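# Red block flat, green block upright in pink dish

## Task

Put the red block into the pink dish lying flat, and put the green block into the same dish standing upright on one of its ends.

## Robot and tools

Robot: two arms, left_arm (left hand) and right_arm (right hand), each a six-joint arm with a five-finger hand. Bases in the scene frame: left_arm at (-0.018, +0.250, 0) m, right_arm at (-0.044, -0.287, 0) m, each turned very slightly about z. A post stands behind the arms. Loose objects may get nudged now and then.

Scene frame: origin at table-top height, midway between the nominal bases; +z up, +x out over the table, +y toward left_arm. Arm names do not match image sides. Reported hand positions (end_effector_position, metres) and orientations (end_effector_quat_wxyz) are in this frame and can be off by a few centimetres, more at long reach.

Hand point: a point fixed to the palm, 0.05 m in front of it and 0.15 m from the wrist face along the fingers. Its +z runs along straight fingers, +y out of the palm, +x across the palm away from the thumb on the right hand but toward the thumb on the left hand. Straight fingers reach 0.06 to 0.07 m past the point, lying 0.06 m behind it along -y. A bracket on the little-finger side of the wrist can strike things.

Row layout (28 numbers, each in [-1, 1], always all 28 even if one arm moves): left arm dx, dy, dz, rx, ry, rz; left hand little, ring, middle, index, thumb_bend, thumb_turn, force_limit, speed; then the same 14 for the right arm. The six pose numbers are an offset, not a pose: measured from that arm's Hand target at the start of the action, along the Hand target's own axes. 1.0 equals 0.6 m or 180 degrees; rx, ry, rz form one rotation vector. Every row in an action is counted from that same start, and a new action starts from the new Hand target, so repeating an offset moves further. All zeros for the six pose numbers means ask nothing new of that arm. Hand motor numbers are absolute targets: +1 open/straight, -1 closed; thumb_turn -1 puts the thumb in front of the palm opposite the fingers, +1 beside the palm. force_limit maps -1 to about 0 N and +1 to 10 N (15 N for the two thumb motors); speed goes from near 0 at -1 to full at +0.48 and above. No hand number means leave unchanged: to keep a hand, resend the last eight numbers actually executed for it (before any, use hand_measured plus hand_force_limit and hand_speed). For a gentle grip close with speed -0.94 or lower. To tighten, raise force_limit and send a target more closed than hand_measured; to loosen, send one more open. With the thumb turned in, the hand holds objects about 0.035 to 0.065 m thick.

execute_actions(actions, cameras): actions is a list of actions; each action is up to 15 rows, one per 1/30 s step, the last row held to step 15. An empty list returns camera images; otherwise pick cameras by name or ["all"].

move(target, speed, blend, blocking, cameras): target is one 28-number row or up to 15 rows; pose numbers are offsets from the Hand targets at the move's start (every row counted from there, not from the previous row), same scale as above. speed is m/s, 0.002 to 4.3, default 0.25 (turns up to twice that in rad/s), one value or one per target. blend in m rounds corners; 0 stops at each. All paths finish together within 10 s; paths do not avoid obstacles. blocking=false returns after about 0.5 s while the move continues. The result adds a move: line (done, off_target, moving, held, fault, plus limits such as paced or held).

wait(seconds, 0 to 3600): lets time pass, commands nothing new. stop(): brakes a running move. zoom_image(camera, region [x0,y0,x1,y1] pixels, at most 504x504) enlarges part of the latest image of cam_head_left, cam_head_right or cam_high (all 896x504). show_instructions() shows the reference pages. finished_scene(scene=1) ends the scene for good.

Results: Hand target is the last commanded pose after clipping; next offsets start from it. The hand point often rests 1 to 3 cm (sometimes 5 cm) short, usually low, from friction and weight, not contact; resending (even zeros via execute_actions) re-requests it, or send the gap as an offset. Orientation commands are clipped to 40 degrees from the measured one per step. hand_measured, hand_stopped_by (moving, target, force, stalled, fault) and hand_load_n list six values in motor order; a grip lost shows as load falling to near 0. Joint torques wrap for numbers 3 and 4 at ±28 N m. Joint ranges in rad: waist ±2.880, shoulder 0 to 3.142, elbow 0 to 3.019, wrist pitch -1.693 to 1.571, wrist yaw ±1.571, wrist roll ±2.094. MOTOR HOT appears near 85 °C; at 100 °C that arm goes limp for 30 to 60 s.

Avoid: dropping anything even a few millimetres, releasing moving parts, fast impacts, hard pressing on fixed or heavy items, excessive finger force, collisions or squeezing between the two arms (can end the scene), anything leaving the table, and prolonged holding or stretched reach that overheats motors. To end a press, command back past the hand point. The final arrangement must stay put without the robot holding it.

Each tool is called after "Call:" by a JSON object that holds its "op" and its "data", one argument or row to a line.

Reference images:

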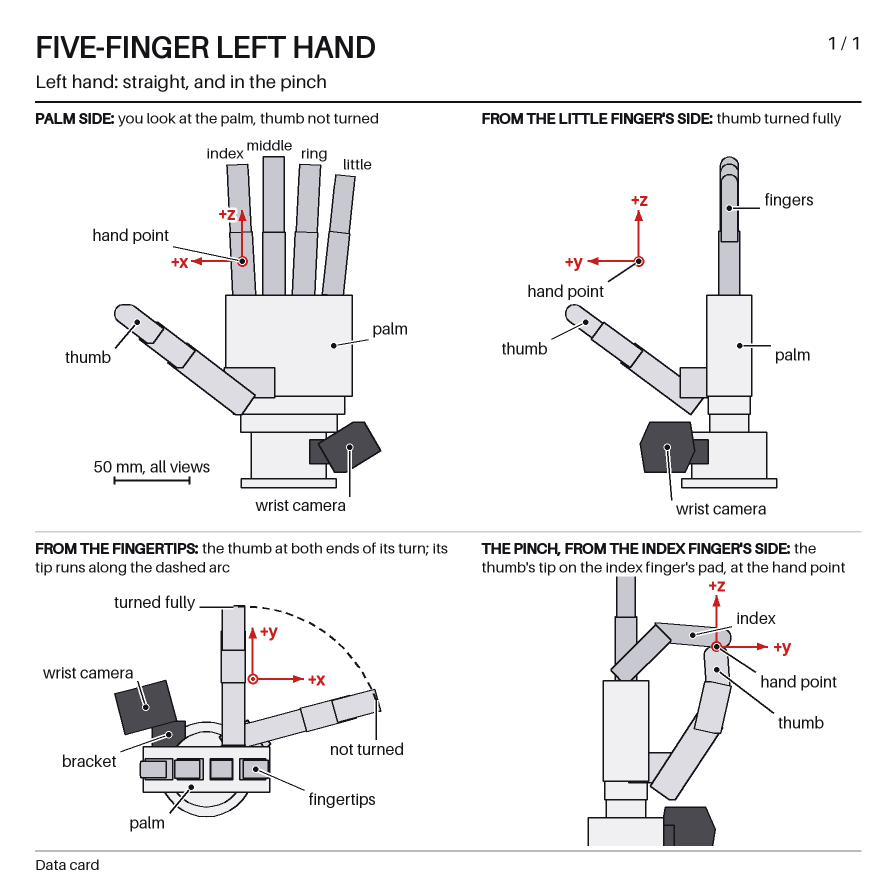

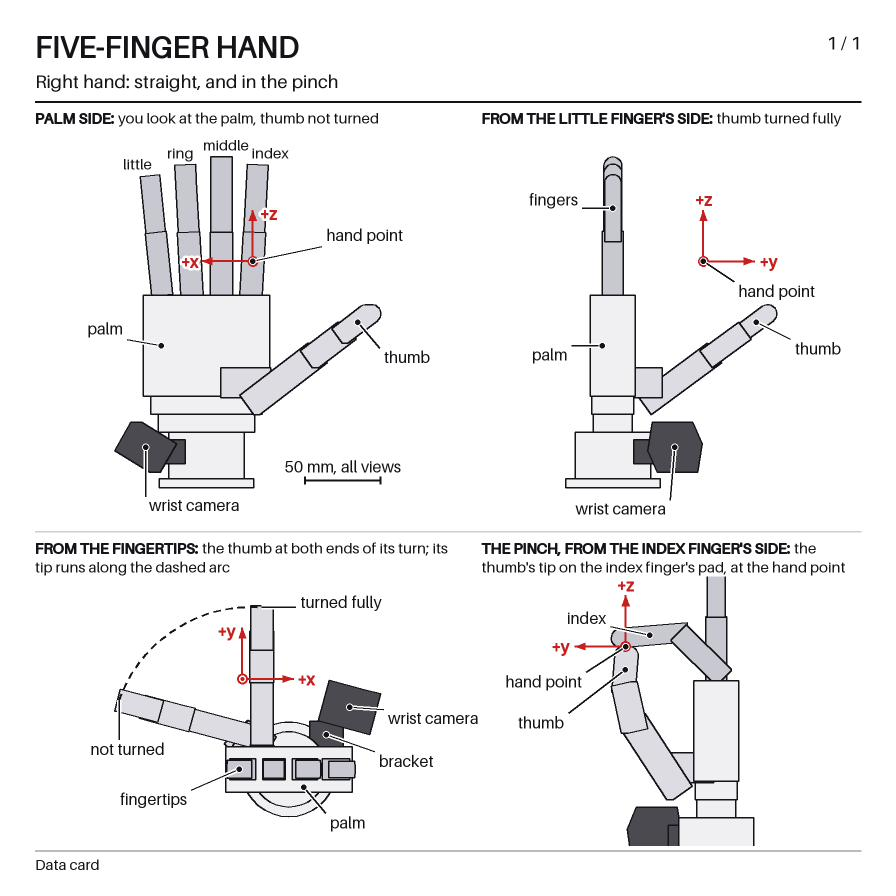

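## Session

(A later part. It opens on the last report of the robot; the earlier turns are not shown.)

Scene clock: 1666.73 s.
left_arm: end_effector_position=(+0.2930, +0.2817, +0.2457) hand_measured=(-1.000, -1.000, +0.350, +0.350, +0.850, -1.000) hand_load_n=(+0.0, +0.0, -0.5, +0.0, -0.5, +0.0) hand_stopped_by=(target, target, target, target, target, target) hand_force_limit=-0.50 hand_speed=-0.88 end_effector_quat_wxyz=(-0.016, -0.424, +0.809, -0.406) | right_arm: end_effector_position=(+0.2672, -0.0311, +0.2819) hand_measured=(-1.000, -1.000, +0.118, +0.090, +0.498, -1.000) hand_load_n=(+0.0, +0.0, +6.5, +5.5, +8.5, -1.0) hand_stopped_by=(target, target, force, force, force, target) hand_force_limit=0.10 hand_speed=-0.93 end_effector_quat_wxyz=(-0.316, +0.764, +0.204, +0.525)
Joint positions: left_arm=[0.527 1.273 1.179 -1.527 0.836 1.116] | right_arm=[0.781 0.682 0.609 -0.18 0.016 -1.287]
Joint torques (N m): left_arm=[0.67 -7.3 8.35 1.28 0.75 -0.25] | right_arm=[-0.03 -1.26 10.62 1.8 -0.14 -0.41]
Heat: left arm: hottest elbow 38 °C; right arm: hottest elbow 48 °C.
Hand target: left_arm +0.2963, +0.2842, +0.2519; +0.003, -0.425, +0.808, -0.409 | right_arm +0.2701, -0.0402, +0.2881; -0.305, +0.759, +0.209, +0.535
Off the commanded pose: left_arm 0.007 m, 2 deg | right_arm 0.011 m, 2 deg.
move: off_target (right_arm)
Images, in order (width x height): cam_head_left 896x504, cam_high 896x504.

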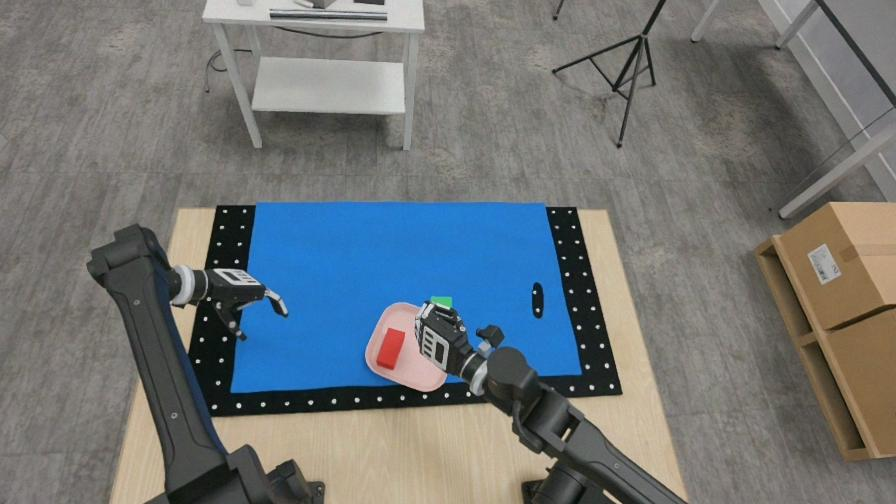

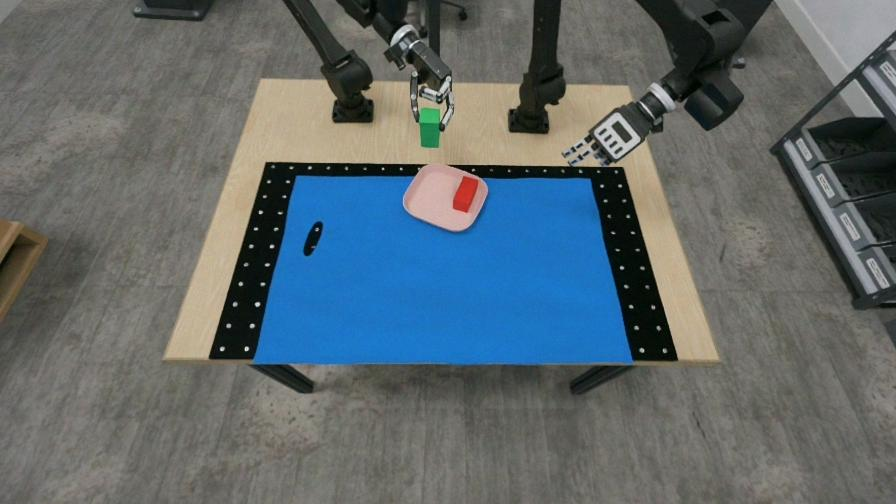

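Call:
{"op": "move", "data": {
  "target": [0,0,0,0,0,0,-1,-1,0.35,0.35,0.85,-1,-0.5,-0.88,-0.2072,0.0807,0.0655,0,0,0,-1,-1,0.0,0.0,0.3,-1,0.1,-0.93],
  "speed": 0.08,
  "cameras": ["cam_high","cam_head_left"]
}}

Call:
{"op": "zoom_image", "data": {
  "camera": "cam_high",
  "region": [375, 100, 515, 250]
}}

Scene clock: 1769.17 s.
left_arm: end_effector_position=(+0.2930, +0.2817, +0.2457) hand_measured=(-1.000, -1.000, +0.350, +0.350, +0.850, -1.000) hand_load_n=(+0.0, +0.5, +0.0, +0.0, +0.0, -0.5) hand_stopped_by=(target, target, target, target, target, target) hand_force_limit=-0.50 hand_speed=-0.88 end_effector_quat_wxyz=(-0.016, -0.424, +0.809, -0.406) | right_arm: end_effector_position=(+0.2789, -0.0419, +0.1460) hand_measured=(-1.000, -1.000, +0.118, +0.090, +0.498, -1.000) hand_load_n=(+0.0, +0.5, +6.5, +5.0, +8.0, -1.0) hand_stopped_by=(target, target, force, force, force, target) hand_force_limit=0.10 hand_speed=-0.93 end_effector_quat_wxyz=(-0.314, +0.767, +0.206, +0.520)
Joint positions: left_arm=[0.527 1.273 1.179 -1.527 0.836 1.116] | right_arm=[0.709 0.871 0.312 0.294 -0.055 -1.305]
Joint torques (N m): left_arm=[0.79 -7.06 8.29 1.32 0.76 -0.25] | right_arm=[-0.09 -0.26 8.64 3.51 -0.16 -0.4]
Heat: left arm: hottest elbow 38 °C; right arm: hottest elbow 45 °C.
Hand target: left_arm +0.2963, +0.2842, +0.2519; +0.003, -0.425, +0.808, -0.409 | right_arm +0.2860, -0.0471, +0.1501; -0.305, +0.759, +0.209, +0.535
Off the commanded pose: left_arm 0.007 m, 2 deg | right_arm 0.010 m, 2 deg.
move: done
Images, in order (width x height): cam_head_left 896x504, cam_high 896x504.

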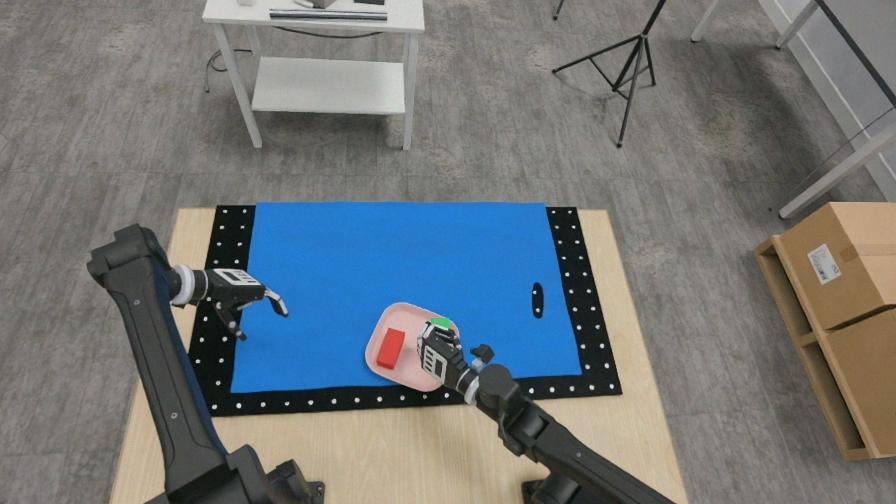

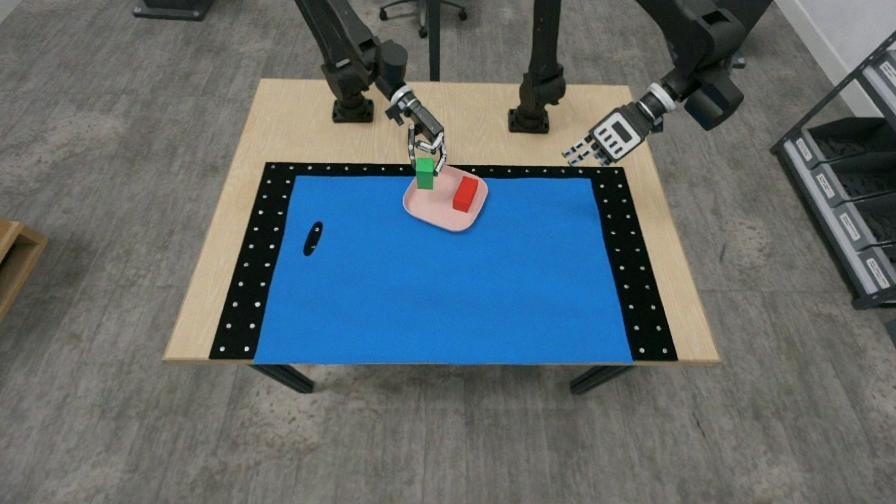

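Scaled by 3.360.

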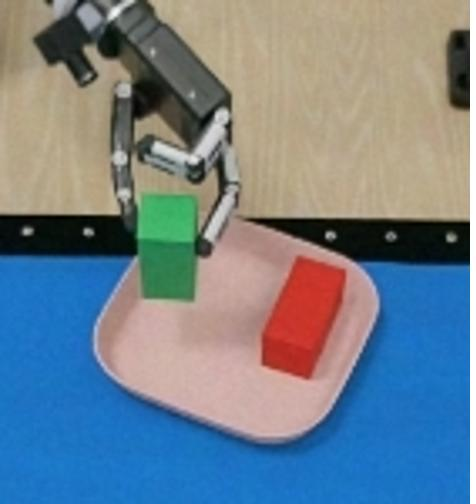

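Call:
{"op": "zoom_image", "data": {
  "camera": "cam_high",
  "region": [405, 145, 445, 200]
}}

Call:
{"op": "zoom_image", "data": {
  "camera": "cam_head_left",
  "region": [400, 290, 480, 390]
}}

Scaled by 9.164.

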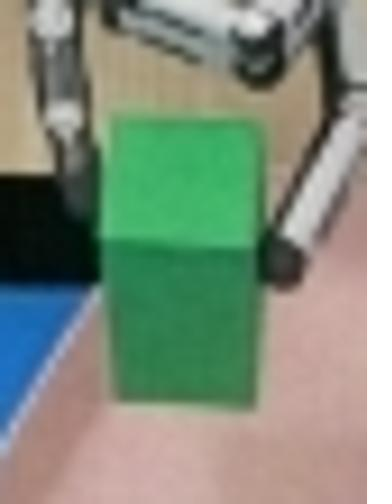

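Scaled by 5.040.

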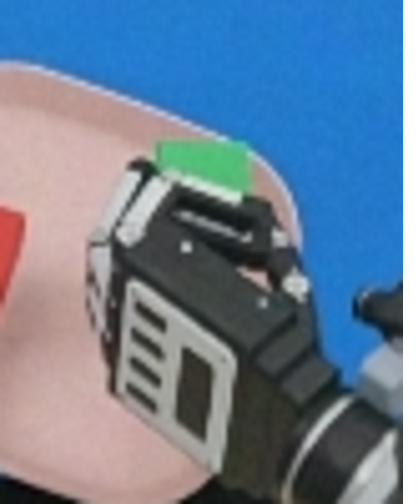

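Call:
{"op": "move", "data": {
  "target": [0,0,0,0,0,0,-1,-1,0.35,0.35,0.85,-1,-0.5,-0.88,-0.0613,0.0205,0.0305,0.0041,0.0227,-0.0085,-1,-1,0.0,0.0,0.3,-1,0.1,-0.93],
  "speed": 0.06,
  "cameras": ["all"]
}}

Call:
{"op": "zoom_image", "data": {
  "camera": "cam_high",
  "region": [405, 155, 445, 210]
}}

Call:
{"op": "zoom_image", "data": {
  "camera": "cam_high",
  "region": [385, 125, 505, 245]
}}

Scene clock: 1895.70 s.
left_arm: end_effector_position=(+0.2930, +0.2817, +0.2457) hand_measured=(-1.000, -1.000, +0.350, +0.350, +0.850, -1.000) hand_load_n=(+0.0, +0.0, +0.0, +0.0, +0.0, +0.0) hand_stopped_by=(target, target, target, target, target, target) hand_force_limit=-0.50 hand_speed=-0.88 end_effector_quat_wxyz=(-0.016, -0.424, +0.809, -0.406) | right_arm: end_effector_position=(+0.2879, -0.0368, +0.1040) hand_measured=(-1.000, -1.000, +0.118, +0.090, +0.498, -1.000) hand_load_n=(+0.0, +0.0, +6.5, +5.5, +8.5, -1.0) hand_stopped_by=(target, target, force, force, force, target) hand_force_limit=0.10 hand_speed=-0.93 end_effector_quat_wxyz=(-0.320, +0.743, +0.208, +0.550)
Joint positions: left_arm=[0.527 1.273 1.179 -1.527 0.836 1.116] | right_arm=[0.706 1.133 0.218 0.724 -0.055 -1.328]
Joint torques (N m): left_arm=[0.62 -7 8.35 1.21 0.76 -0.24] | right_arm=[-0.03 -1.49 6.37 3.52 -0.14 -0.41]
Heat: left arm: hottest elbow 37 °C; right arm: hottest elbow 43 °C.
Hand target: left_arm +0.2963, +0.2842, +0.2519; +0.003, -0.425, +0.808, -0.409 | right_arm +0.2940, -0.0431, +0.1082; -0.310, +0.735, +0.211, +0.565
Off the commanded pose: left_arm 0.007 m, 2 deg | right_arm 0.010 m, 2 deg.
move: done

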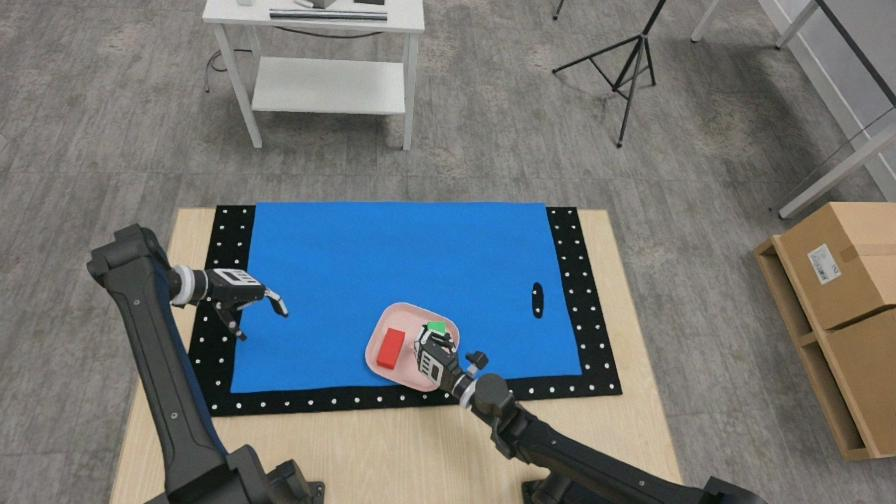

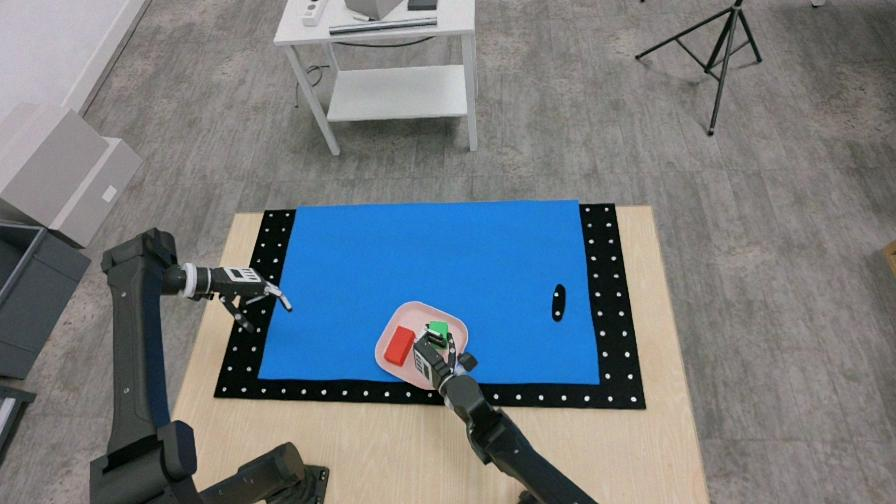

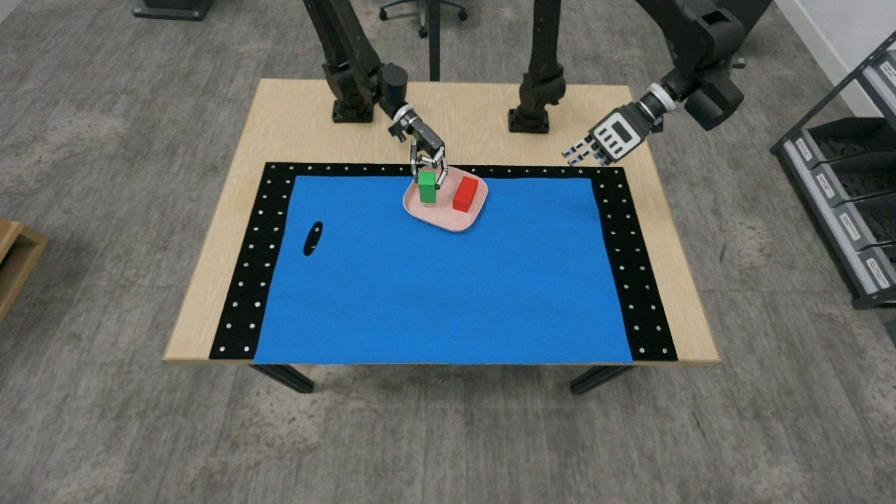

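Scaled by 9.164.

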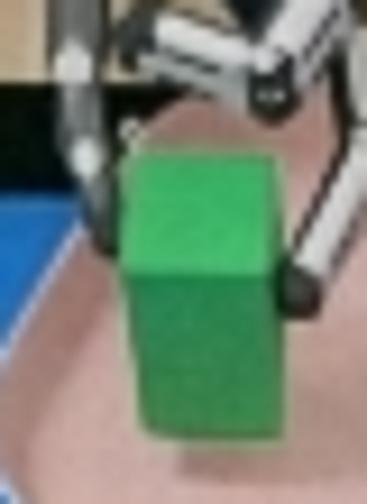

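Scaled by 4.200.

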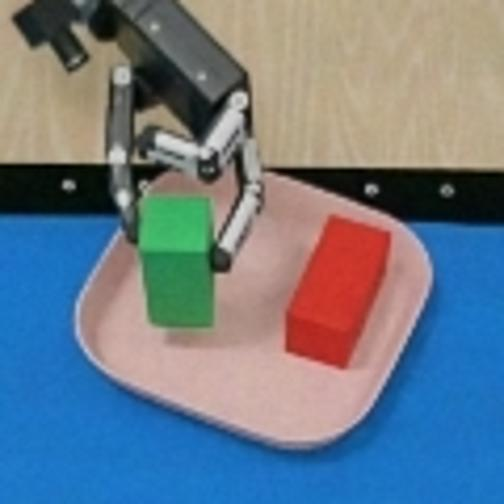

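Call:
{"op": "zoom_image", "data": {
  "camera": "cam_head_left",
  "region": [400, 300, 480, 390]
}}

Call:
{"op": "zoom_image", "data": {
  "camera": "cam_head_right",
  "region": [380, 290, 490, 400]
}}

Scaled by 5.600.

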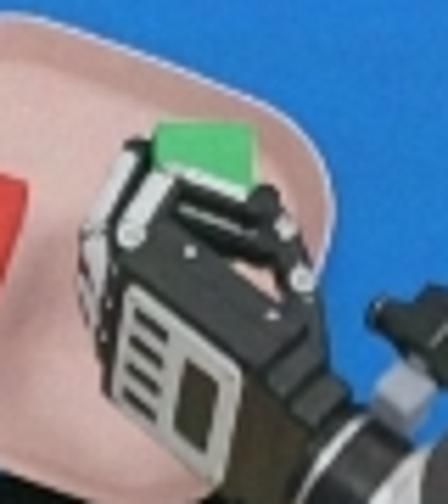

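Scaled by 4.582.

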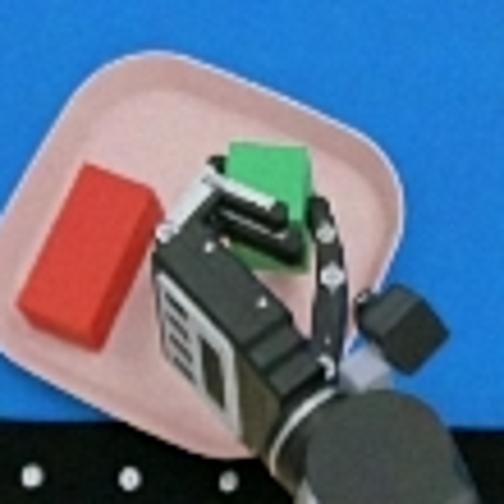

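Call:
{"op": "move", "data": {
  "target": [0,0,0,0,0,0,-1,-1,0.35,0.35,0.85,-1,-0.5,-0.88,-0.0240,0.0054,0.0042,0,0,0,-1,-1,0.0,0.0,0.3,-1,0.1,-0.93],
  "speed": 0.03,
  "cameras": ["cam_high","cam_head_left"]
}}

Call:
{"op": "zoom_image", "data": {
  "camera": "cam_high",
  "region": [405, 155, 445, 210]
}}

Scene clock: 1953.57 s.
left_arm: end_effector_position=(+0.2930, +0.2817, +0.2457) hand_measured=(-1.000, -1.000, +0.350, +0.350, +0.850, -1.000) hand_load_n=(+0.0, +0.0, +0.0, +0.0, +0.0, +0.0) hand_stopped_by=(target, target, target, target, target, target) hand_force_limit=-0.50 hand_speed=-0.88 end_effector_quat_wxyz=(-0.016, -0.424, +0.809, -0.406) | right_arm: end_effector_position=(+0.2878, -0.0368, +0.0889) hand_measured=(-1.000, -1.000, +0.118, +0.090, +0.498, -1.000) hand_load_n=(+0.0, +0.0, +6.5, +5.5, +8.5, -1.0) hand_stopped_by=(target, target, force, force, force, target) hand_force_limit=0.10 hand_speed=-0.93 end_effector_quat_wxyz=(-0.320, +0.743, +0.208, +0.550)
Joint positions: left_arm=[0.527 1.273 1.179 -1.527 0.836 1.116] | right_arm=[0.706 1.219 0.201 0.827 -0.055 -1.328]
Joint torques (N m): left_arm=[0.85 -7.3 8.25 1.31 0.75 -0.23] | right_arm=[0.03 -1.9 5.63 3.52 -0.14 -0.41]
Heat: left arm: hottest elbow 37 °C; right arm: hottest elbow 42 °C.
Hand target: left_arm +0.2963, +0.2842, +0.2519; +0.003, -0.425, +0.808, -0.409 | right_arm +0.2940, -0.0431, +0.0932; -0.310, +0.735, +0.211, +0.565
Off the commanded pose: left_arm 0.007 m, 2 deg | right_arm 0.010 m, 2 deg.
move: done
Images, in order (width x height): cam_head_left 896x504, cam_high 896x504.

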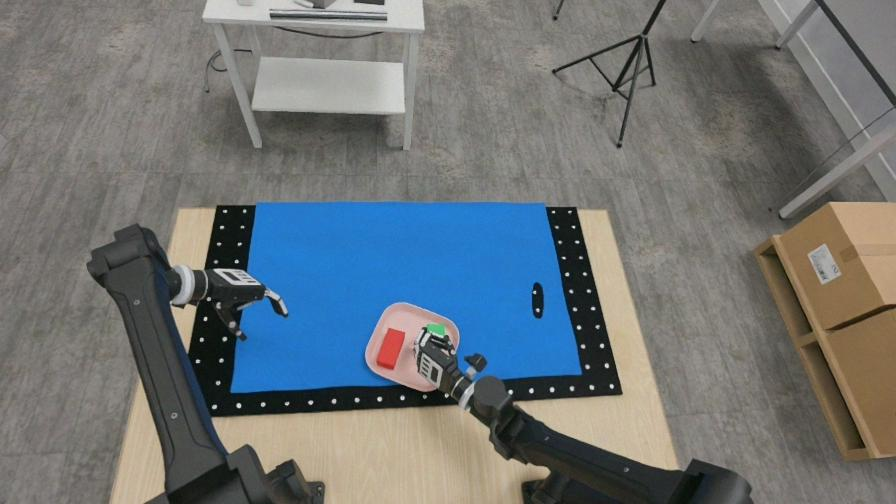

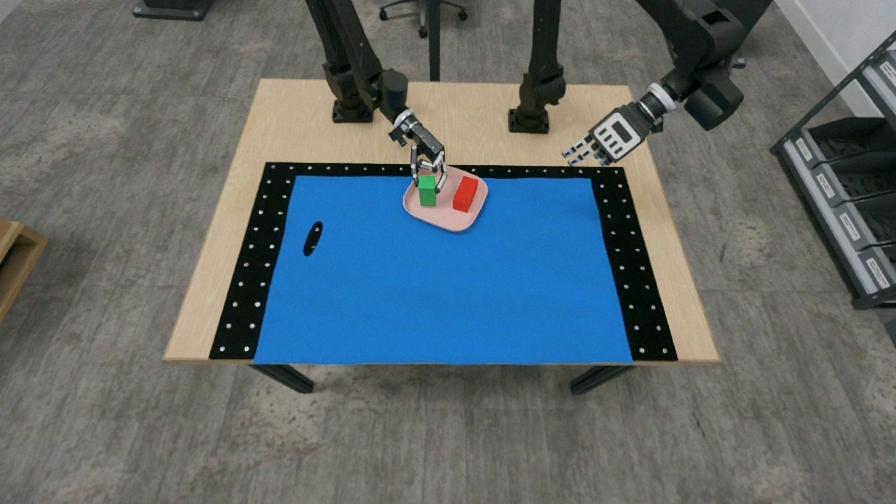

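Scaled by 9.164.

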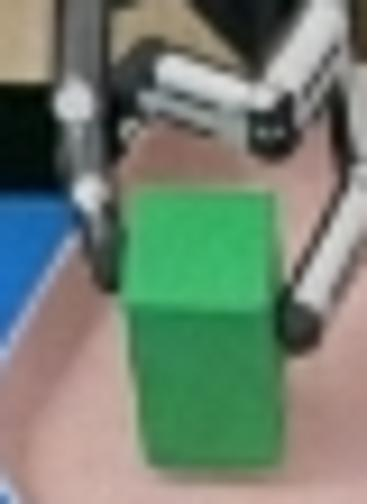

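Call:
{"op": "move", "data": {
  "target": [0,0,0,0,0,0,-1,-1,0.35,0.35,0.85,-1,-0.5,-0.88,-0.0112,0.0025,0.0020,0,0,0,-1,-1,0.0,0.0,0.3,-1,0.1,-0.93],
  "speed": 0.02,
  "cameras": ["cam_high"]
}}

Call:
{"op": "zoom_image", "data": {
  "camera": "cam_high",
  "region": [405, 160, 445, 215]
}}

Scene clock: 1977.30 s.
left_arm: end_effector_position=(+0.2930, +0.2817, +0.2457) hand_measured=(-1.000, -1.000, +0.350, +0.350, +0.850, -1.000) hand_load_n=(+0.0, +0.0, +0.0, +0.0, +0.0, +0.0) hand_stopped_by=(target, target, target, target, target, target) hand_force_limit=-0.50 hand_speed=-0.88 end_effector_quat_wxyz=(-0.016, -0.424, +0.809, -0.406) | right_arm: end_effector_position=(+0.2879, -0.0368, +0.0814) hand_measured=(-1.000, -1.000, +0.118, +0.090, +0.498, -1.000) hand_load_n=(+0.0, +0.0, +6.5, +5.5, +8.5, -1.0) hand_stopped_by=(target, target, force, force, force, target) hand_force_limit=0.10 hand_speed=-0.93 end_effector_quat_wxyz=(-0.319, +0.743, +0.209, +0.550)
Joint positions: left_arm=[0.527 1.273 1.179 -1.527 0.836 1.116] | right_arm=[0.706 1.264 0.195 0.876 -0.055 -1.33]
Joint torques (N m): left_arm=[0.67 -6.83 8.32 1.25 0.75 -0.25] | right_arm=[0.03 -2.08 5.26 3.54 -0.14 -0.4]
Heat: left arm: hottest elbow 37 °C; right arm: hottest elbow 41 °C.
Hand target: left_arm +0.2963, +0.2842, +0.2519; +0.003, -0.425, +0.808, -0.409 | right_arm +0.2940, -0.0431, +0.0862; -0.310, +0.735, +0.211, +0.565
Off the commanded pose: left_arm 0.007 m, 2 deg | right_arm 0.010 m, 2 deg.
move: done

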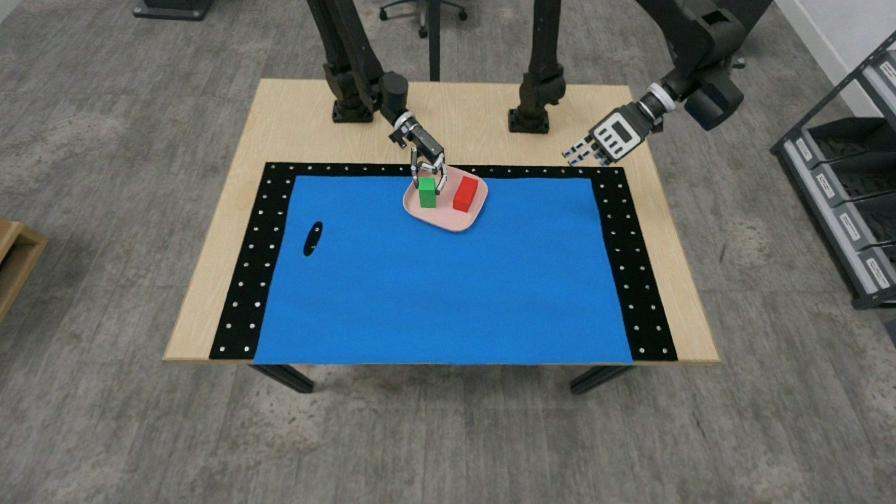

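Scaled by 9.164.

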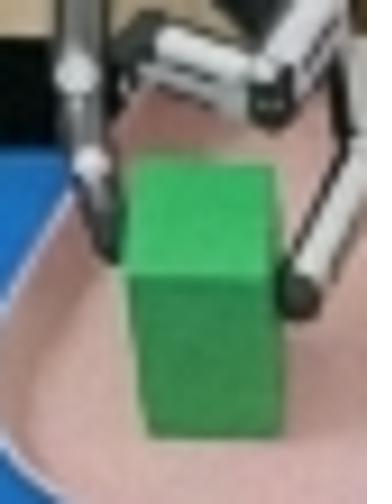

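Call:
{"op": "move", "data": {
  "target": [0,0,0,0,0,0,-1,-1,0.35,0.35,0.85,-1,-0.5,-0.88,-0.0056,0.0013,0.0010,0,0,0,-1,-1,0.0,0.0,0.3,-1,0.1,-0.93],
  "speed": 0.02,
  "cameras": ["cam_high"]
}}

Call:
{"op": "zoom_image", "data": {
  "camera": "cam_high",
  "region": [405, 160, 445, 215]
}}

Scene clock: 1989.10 s.
left_arm: end_effector_position=(+0.2930, +0.2817, +0.2457) hand_measured=(-1.000, -1.000, +0.350, +0.350, +0.850, -1.000) hand_load_n=(+0.0, +0.0, +0.0, +0.0, +0.0, +0.0) hand_stopped_by=(target, target, target, target, target, target) hand_force_limit=-0.50 hand_speed=-0.88 end_effector_quat_wxyz=(-0.016, -0.424, +0.809, -0.406) | right_arm: end_effector_position=(+0.2894, -0.0360, +0.0808) hand_measured=(-1.000, -1.000, +0.118, +0.090, +0.498, -1.000) hand_load_n=(+0.0, +0.0, +6.5, +5.5, +8.0, -1.0) hand_stopped_by=(target, target, force, force, force, target) hand_force_limit=0.10 hand_speed=-0.93 end_effector_quat_wxyz=(-0.320, +0.741, +0.209, +0.553)
Joint positions: left_arm=[0.527 1.273 1.179 -1.527 0.836 1.116] | right_arm=[0.706 1.284 0.195 0.903 -0.053 -1.331]
Joint torques (N m): left_arm=[0.85 -6.95 8.28 1.24 0.74 -0.27] | right_arm=[-0.03 -2.08 4.85 3.47 -0.14 -0.37]
Heat: left arm: hottest elbow 37 °C; right arm: hottest elbow 41 °C.
Hand target: left_arm +0.2963, +0.2842, +0.2519; +0.003, -0.425, +0.808, -0.409 | right_arm +0.2940, -0.0431, +0.0827; -0.310, +0.735, +0.211, +0.565
Off the commanded pose: left_arm 0.007 m, 2 deg | right_arm 0.009 m, 2 deg.
move: done

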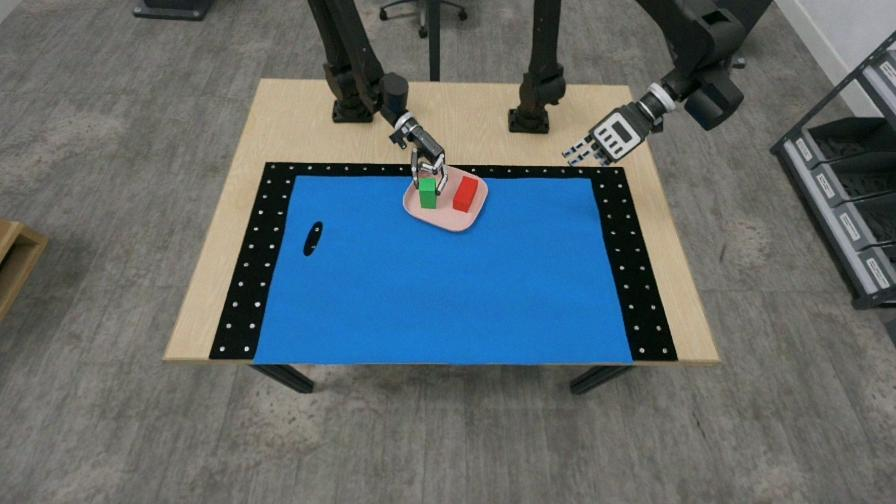

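Scaled by 9.164.

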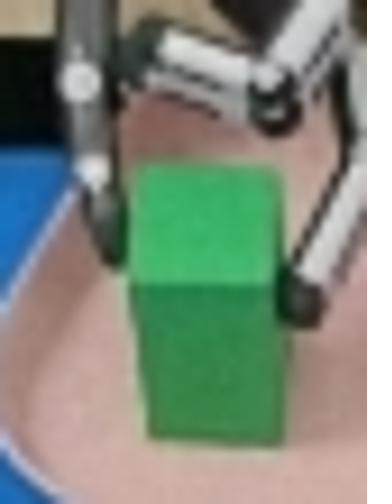

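Call:
{"op": "move", "data": {
  "target": [
    [0,0,0,0,0,0,-1,-1,0.35,0.35,0.85,-1,-0.5,-0.88,0.0032,-0.0007,-0.0006,0,0,0,-1,-1,0.0,0.0,0.3,-1,0.1,-0.93],
    [0,0,0,0,0,0,-1,-1,0.35,0.35,0.85,-1,-0.5,-0.88,0.0032,-0.0007,-0.0006,0,0,0,-1,-1,0.14,0.11,0.51,-1,0.1,-0.95]
  ],
  "speed": 0.02,
  "cameras": ["cam_high"]
}}

Call:
{"op": "zoom_image", "data": {
  "camera": "cam_high",
  "region": [405, 160, 445, 215]
}}

Scene clock: 2018.03 s.
left_arm: end_effector_position=(+0.2930, +0.2817, +0.2457) hand_measured=(-1.000, -1.000, +0.350, +0.350, +0.850, -1.000) hand_load_n=(+0.0, +0.0, +0.0, +0.0, +0.0, +0.0) hand_stopped_by=(target, target, target, target, target, target) hand_force_limit=-0.50 hand_speed=-0.88 end_effector_quat_wxyz=(-0.016, -0.424, +0.809, -0.406) | right_arm: end_effector_position=(+0.2893, -0.0358, +0.0808) hand_measured=(-1.000, -1.000, +0.140, +0.110, +0.510, -1.000) hand_load_n=(+0.0, +0.0, +0.0, +0.0, +0.0, +0.0) hand_stopped_by=(target, target, target, target, target, target) hand_force_limit=0.10 hand_speed=-0.95 end_effector_quat_wxyz=(-0.320, +0.740, +0.210, +0.553)
Joint positions: left_arm=[0.527 1.273 1.179 -1.527 0.836 1.116] | right_arm=[0.706 1.284 0.195 0.903 -0.055 -1.333]
Joint torques (N m): left_arm=[0.62 -7.06 8.36 1.29 0.75 -0.22] | right_arm=[-0.03 -2.9 4.97 2.96 -0.15 -0.36]
Heat: left arm: hottest elbow 37 °C; right arm: hottest elbow 40 °C.
Hand target: left_arm +0.2963, +0.2842, +0.2519; +0.003, -0.425, +0.808, -0.409 | right_arm +0.2940, -0.0431, +0.0847; -0.310, +0.735, +0.211, +0.565
Off the commanded pose: left_arm 0.007 m, 2 deg | right_arm 0.010 m, 2 deg.
move: done

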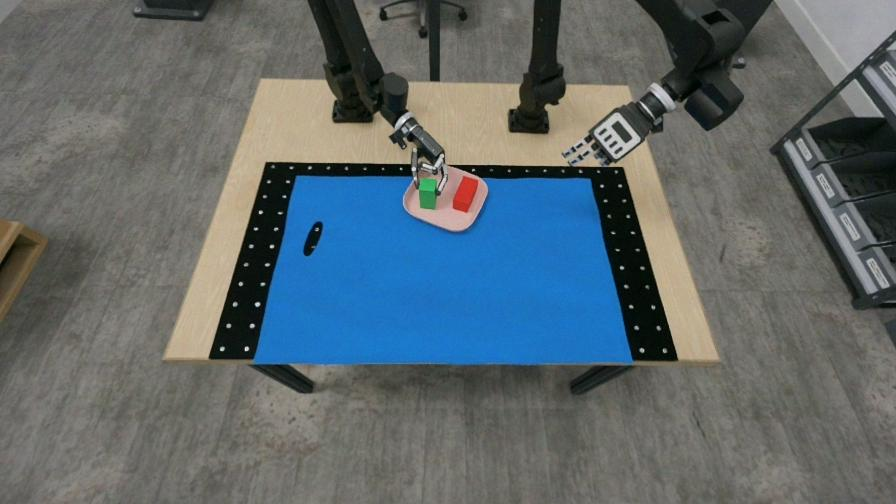

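Scaled by 9.164.

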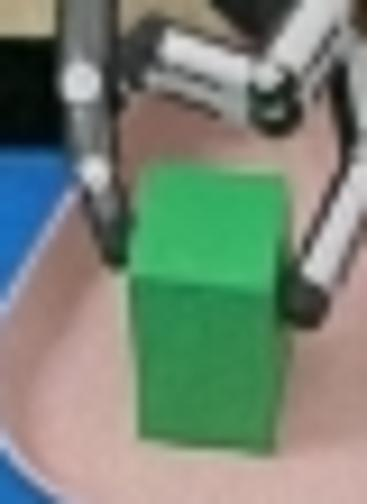

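Call:
{"op": "move", "data": {
  "target": [0,0,0,0,0,0,-1,-1,0.35,0.35,0.85,-1,-0.5,-0.88,0,0,0,0,0,0,-1,-1,0.3,0.28,0.68,-1,0.1,-0.88],
  "speed": 0.02,
  "cameras": ["cam_high","cam_head_right"]
}}

Call:
{"op": "zoom_image", "data": {
  "camera": "cam_high",
  "region": [385, 135, 485, 235]
}}

Call:
{"op": "zoom_image", "data": {
  "camera": "cam_head_right",
  "region": [380, 290, 490, 400]
}}

Scene clock: 2037.90 s.
left_arm: end_effector_position=(+0.2930, +0.2817, +0.2457) hand_measured=(-1.000, -1.000, +0.350, +0.350, +0.850, -1.000) hand_load_n=(+0.0, +0.0, +0.0, +0.0, +0.0, +0.0) hand_stopped_by=(target, target, target, target, target, target) hand_force_limit=-0.50 hand_speed=-0.88 end_effector_quat_wxyz=(-0.016, -0.424, +0.809, -0.406) | right_arm: end_effector_position=(+0.2893, -0.0358, +0.0808) hand_measured=(-1.000, -1.000, +0.300, +0.280, +0.680, -1.000) hand_load_n=(+0.0, +0.5, +0.0, -0.5, +0.0, +0.0) hand_stopped_by=(target, target, target, target, target, target) hand_force_limit=0.10 hand_speed=-0.88 end_effector_quat_wxyz=(-0.320, +0.740, +0.210, +0.553)
Joint positions: left_arm=[0.527 1.273 1.179 -1.527 0.836 1.116] | right_arm=[0.706 1.284 0.195 0.903 -0.055 -1.333]
Joint torques (N m): left_arm=[0.32 -7.36 8.27 1.35 0.75 -0.25] | right_arm=[0.03 -2.9 4.96 2.97 -0.15 -0.36]
Heat: left arm: hottest elbow 37 °C; right arm: hottest elbow 39 °C.
Hand target: left_arm +0.2963, +0.2842, +0.2519; +0.003, -0.425, +0.808, -0.409 | right_arm +0.2940, -0.0431, +0.0847; -0.310, +0.735, +0.211, +0.565
Off the commanded pose: left_arm 0.007 m, 2 deg | right_arm 0.010 m, 2 deg.
move: done
Images, in order (width x height): cam_head_right 896x504, cam_high 896x504.

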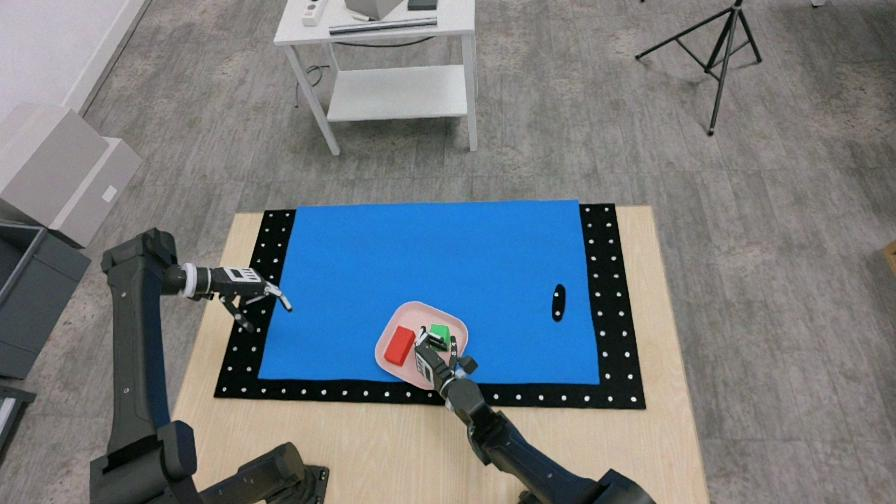

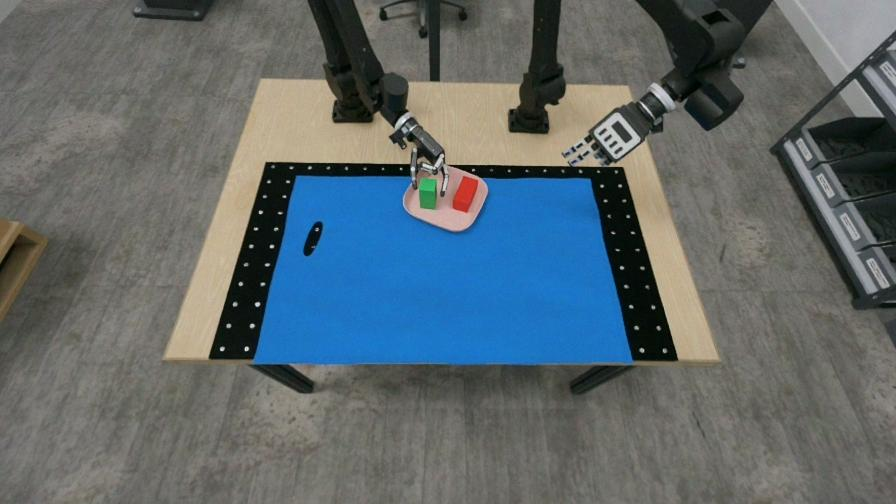

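Scaled by 5.040.

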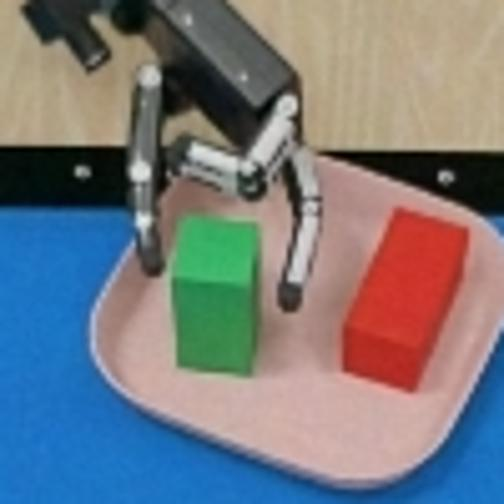

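Scaled by 4.582.

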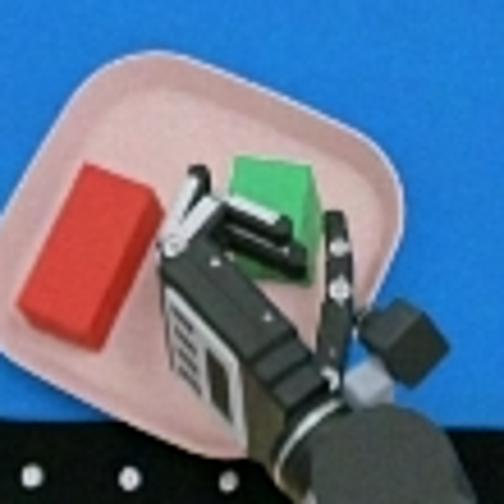

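Call:
{"op": "move", "data": {
  "target": [0,0,0,0,0,0,-1,-1,0.35,0.35,0.85,-1,-0.5,-0.88,0.0025,-0.121,-0.1252,0,0,0,-1,-1,0.3,0.28,0.68,-1,0.1,-0.88],
  "speed": 0.06,
  "cameras": ["cam_high","cam_head_left"]
}}

Call:
{"op": "zoom_image", "data": {
  "camera": "cam_high",
  "region": [385, 115, 505, 235]
}}

Scene clock: 2059.43 s.
left_arm: end_effector_position=(+0.2930, +0.2817, +0.2457) hand_measured=(-1.000, -1.000, +0.350, +0.350, +0.850, -1.000) hand_load_n=(+0.0, +0.0, +0.0, +0.0, +0.0, +0.0) hand_stopped_by=(target, target, target, target, target, target) hand_force_limit=-0.50 hand_speed=-0.88 end_effector_quat_wxyz=(-0.016, -0.424, +0.809, -0.406) | right_arm: end_effector_position=(+0.1981, -0.0423, +0.1171) hand_measured=(-1.000, -1.000, +0.300, +0.280, +0.680, -1.000) hand_load_n=(+0.0, +0.0, +0.0, +0.0, +0.0, +0.0) hand_stopped_by=(target, target, target, target, target, target) hand_force_limit=0.10 hand_speed=-0.88 end_effector_quat_wxyz=(-0.306, +0.732, +0.215, +0.569)
Joint positions: left_arm=[0.527 1.273 1.179 -1.527 0.836 1.116] | right_arm=[1.084 0.773 0.097 0.5 0.339 -1.303]
Joint torques (N m): left_arm=[0.38 -7.12 8.25 1.29 0.75 -0.25] | right_arm=[2.26 0.21 7.91 1.61 0.24 0.07]
Heat: left arm: hottest elbow 37 °C; right arm: hottest elbow 39 °C.
Hand target: left_arm +0.2963, +0.2842, +0.2519; +0.003, -0.425, +0.808, -0.409 | right_arm +0.1939, -0.0432, +0.1147; -0.310, +0.735, +0.211, +0.565
Off the commanded pose: left_arm 0.007 m, 2 deg | right_arm 0.005 m, 1 deg.
move: done
Images, in order (width x height): cam_head_left 896x504, cam_high 896x504.

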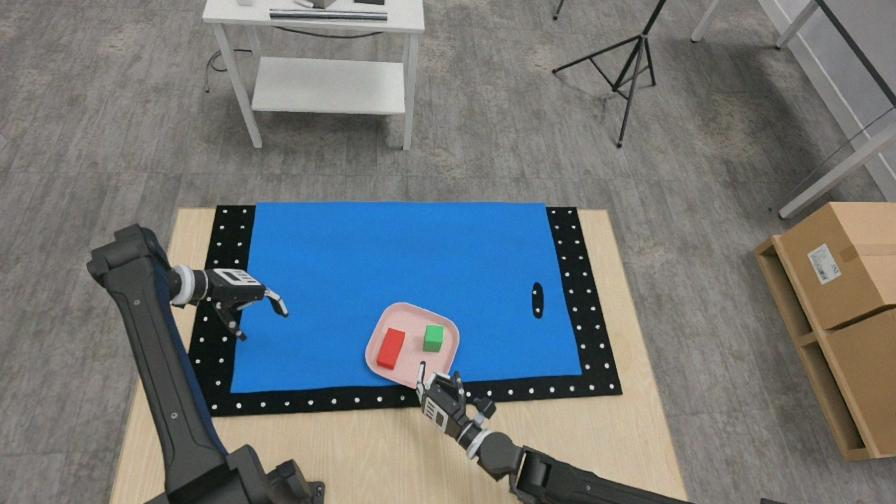

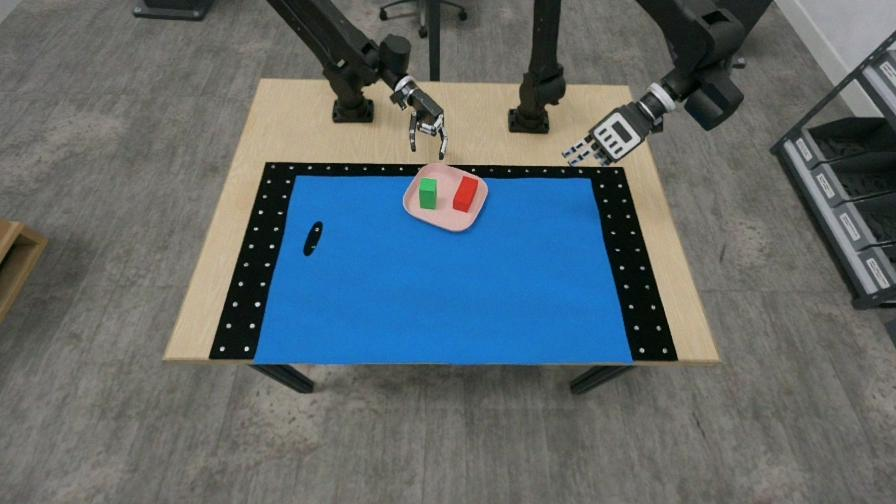

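Scaled by 4.200.

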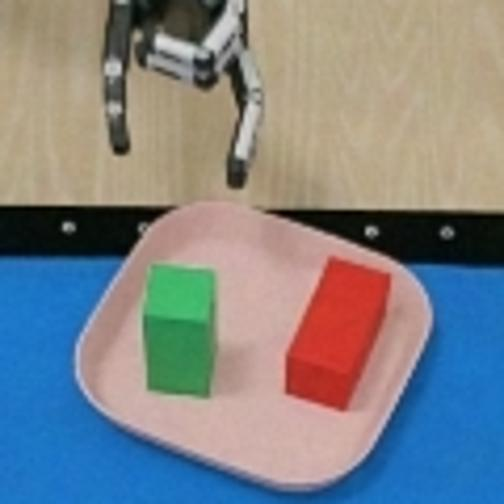

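Call:
{"op": "finished_scene", "data": {

}}

The scene is finished: the task was done.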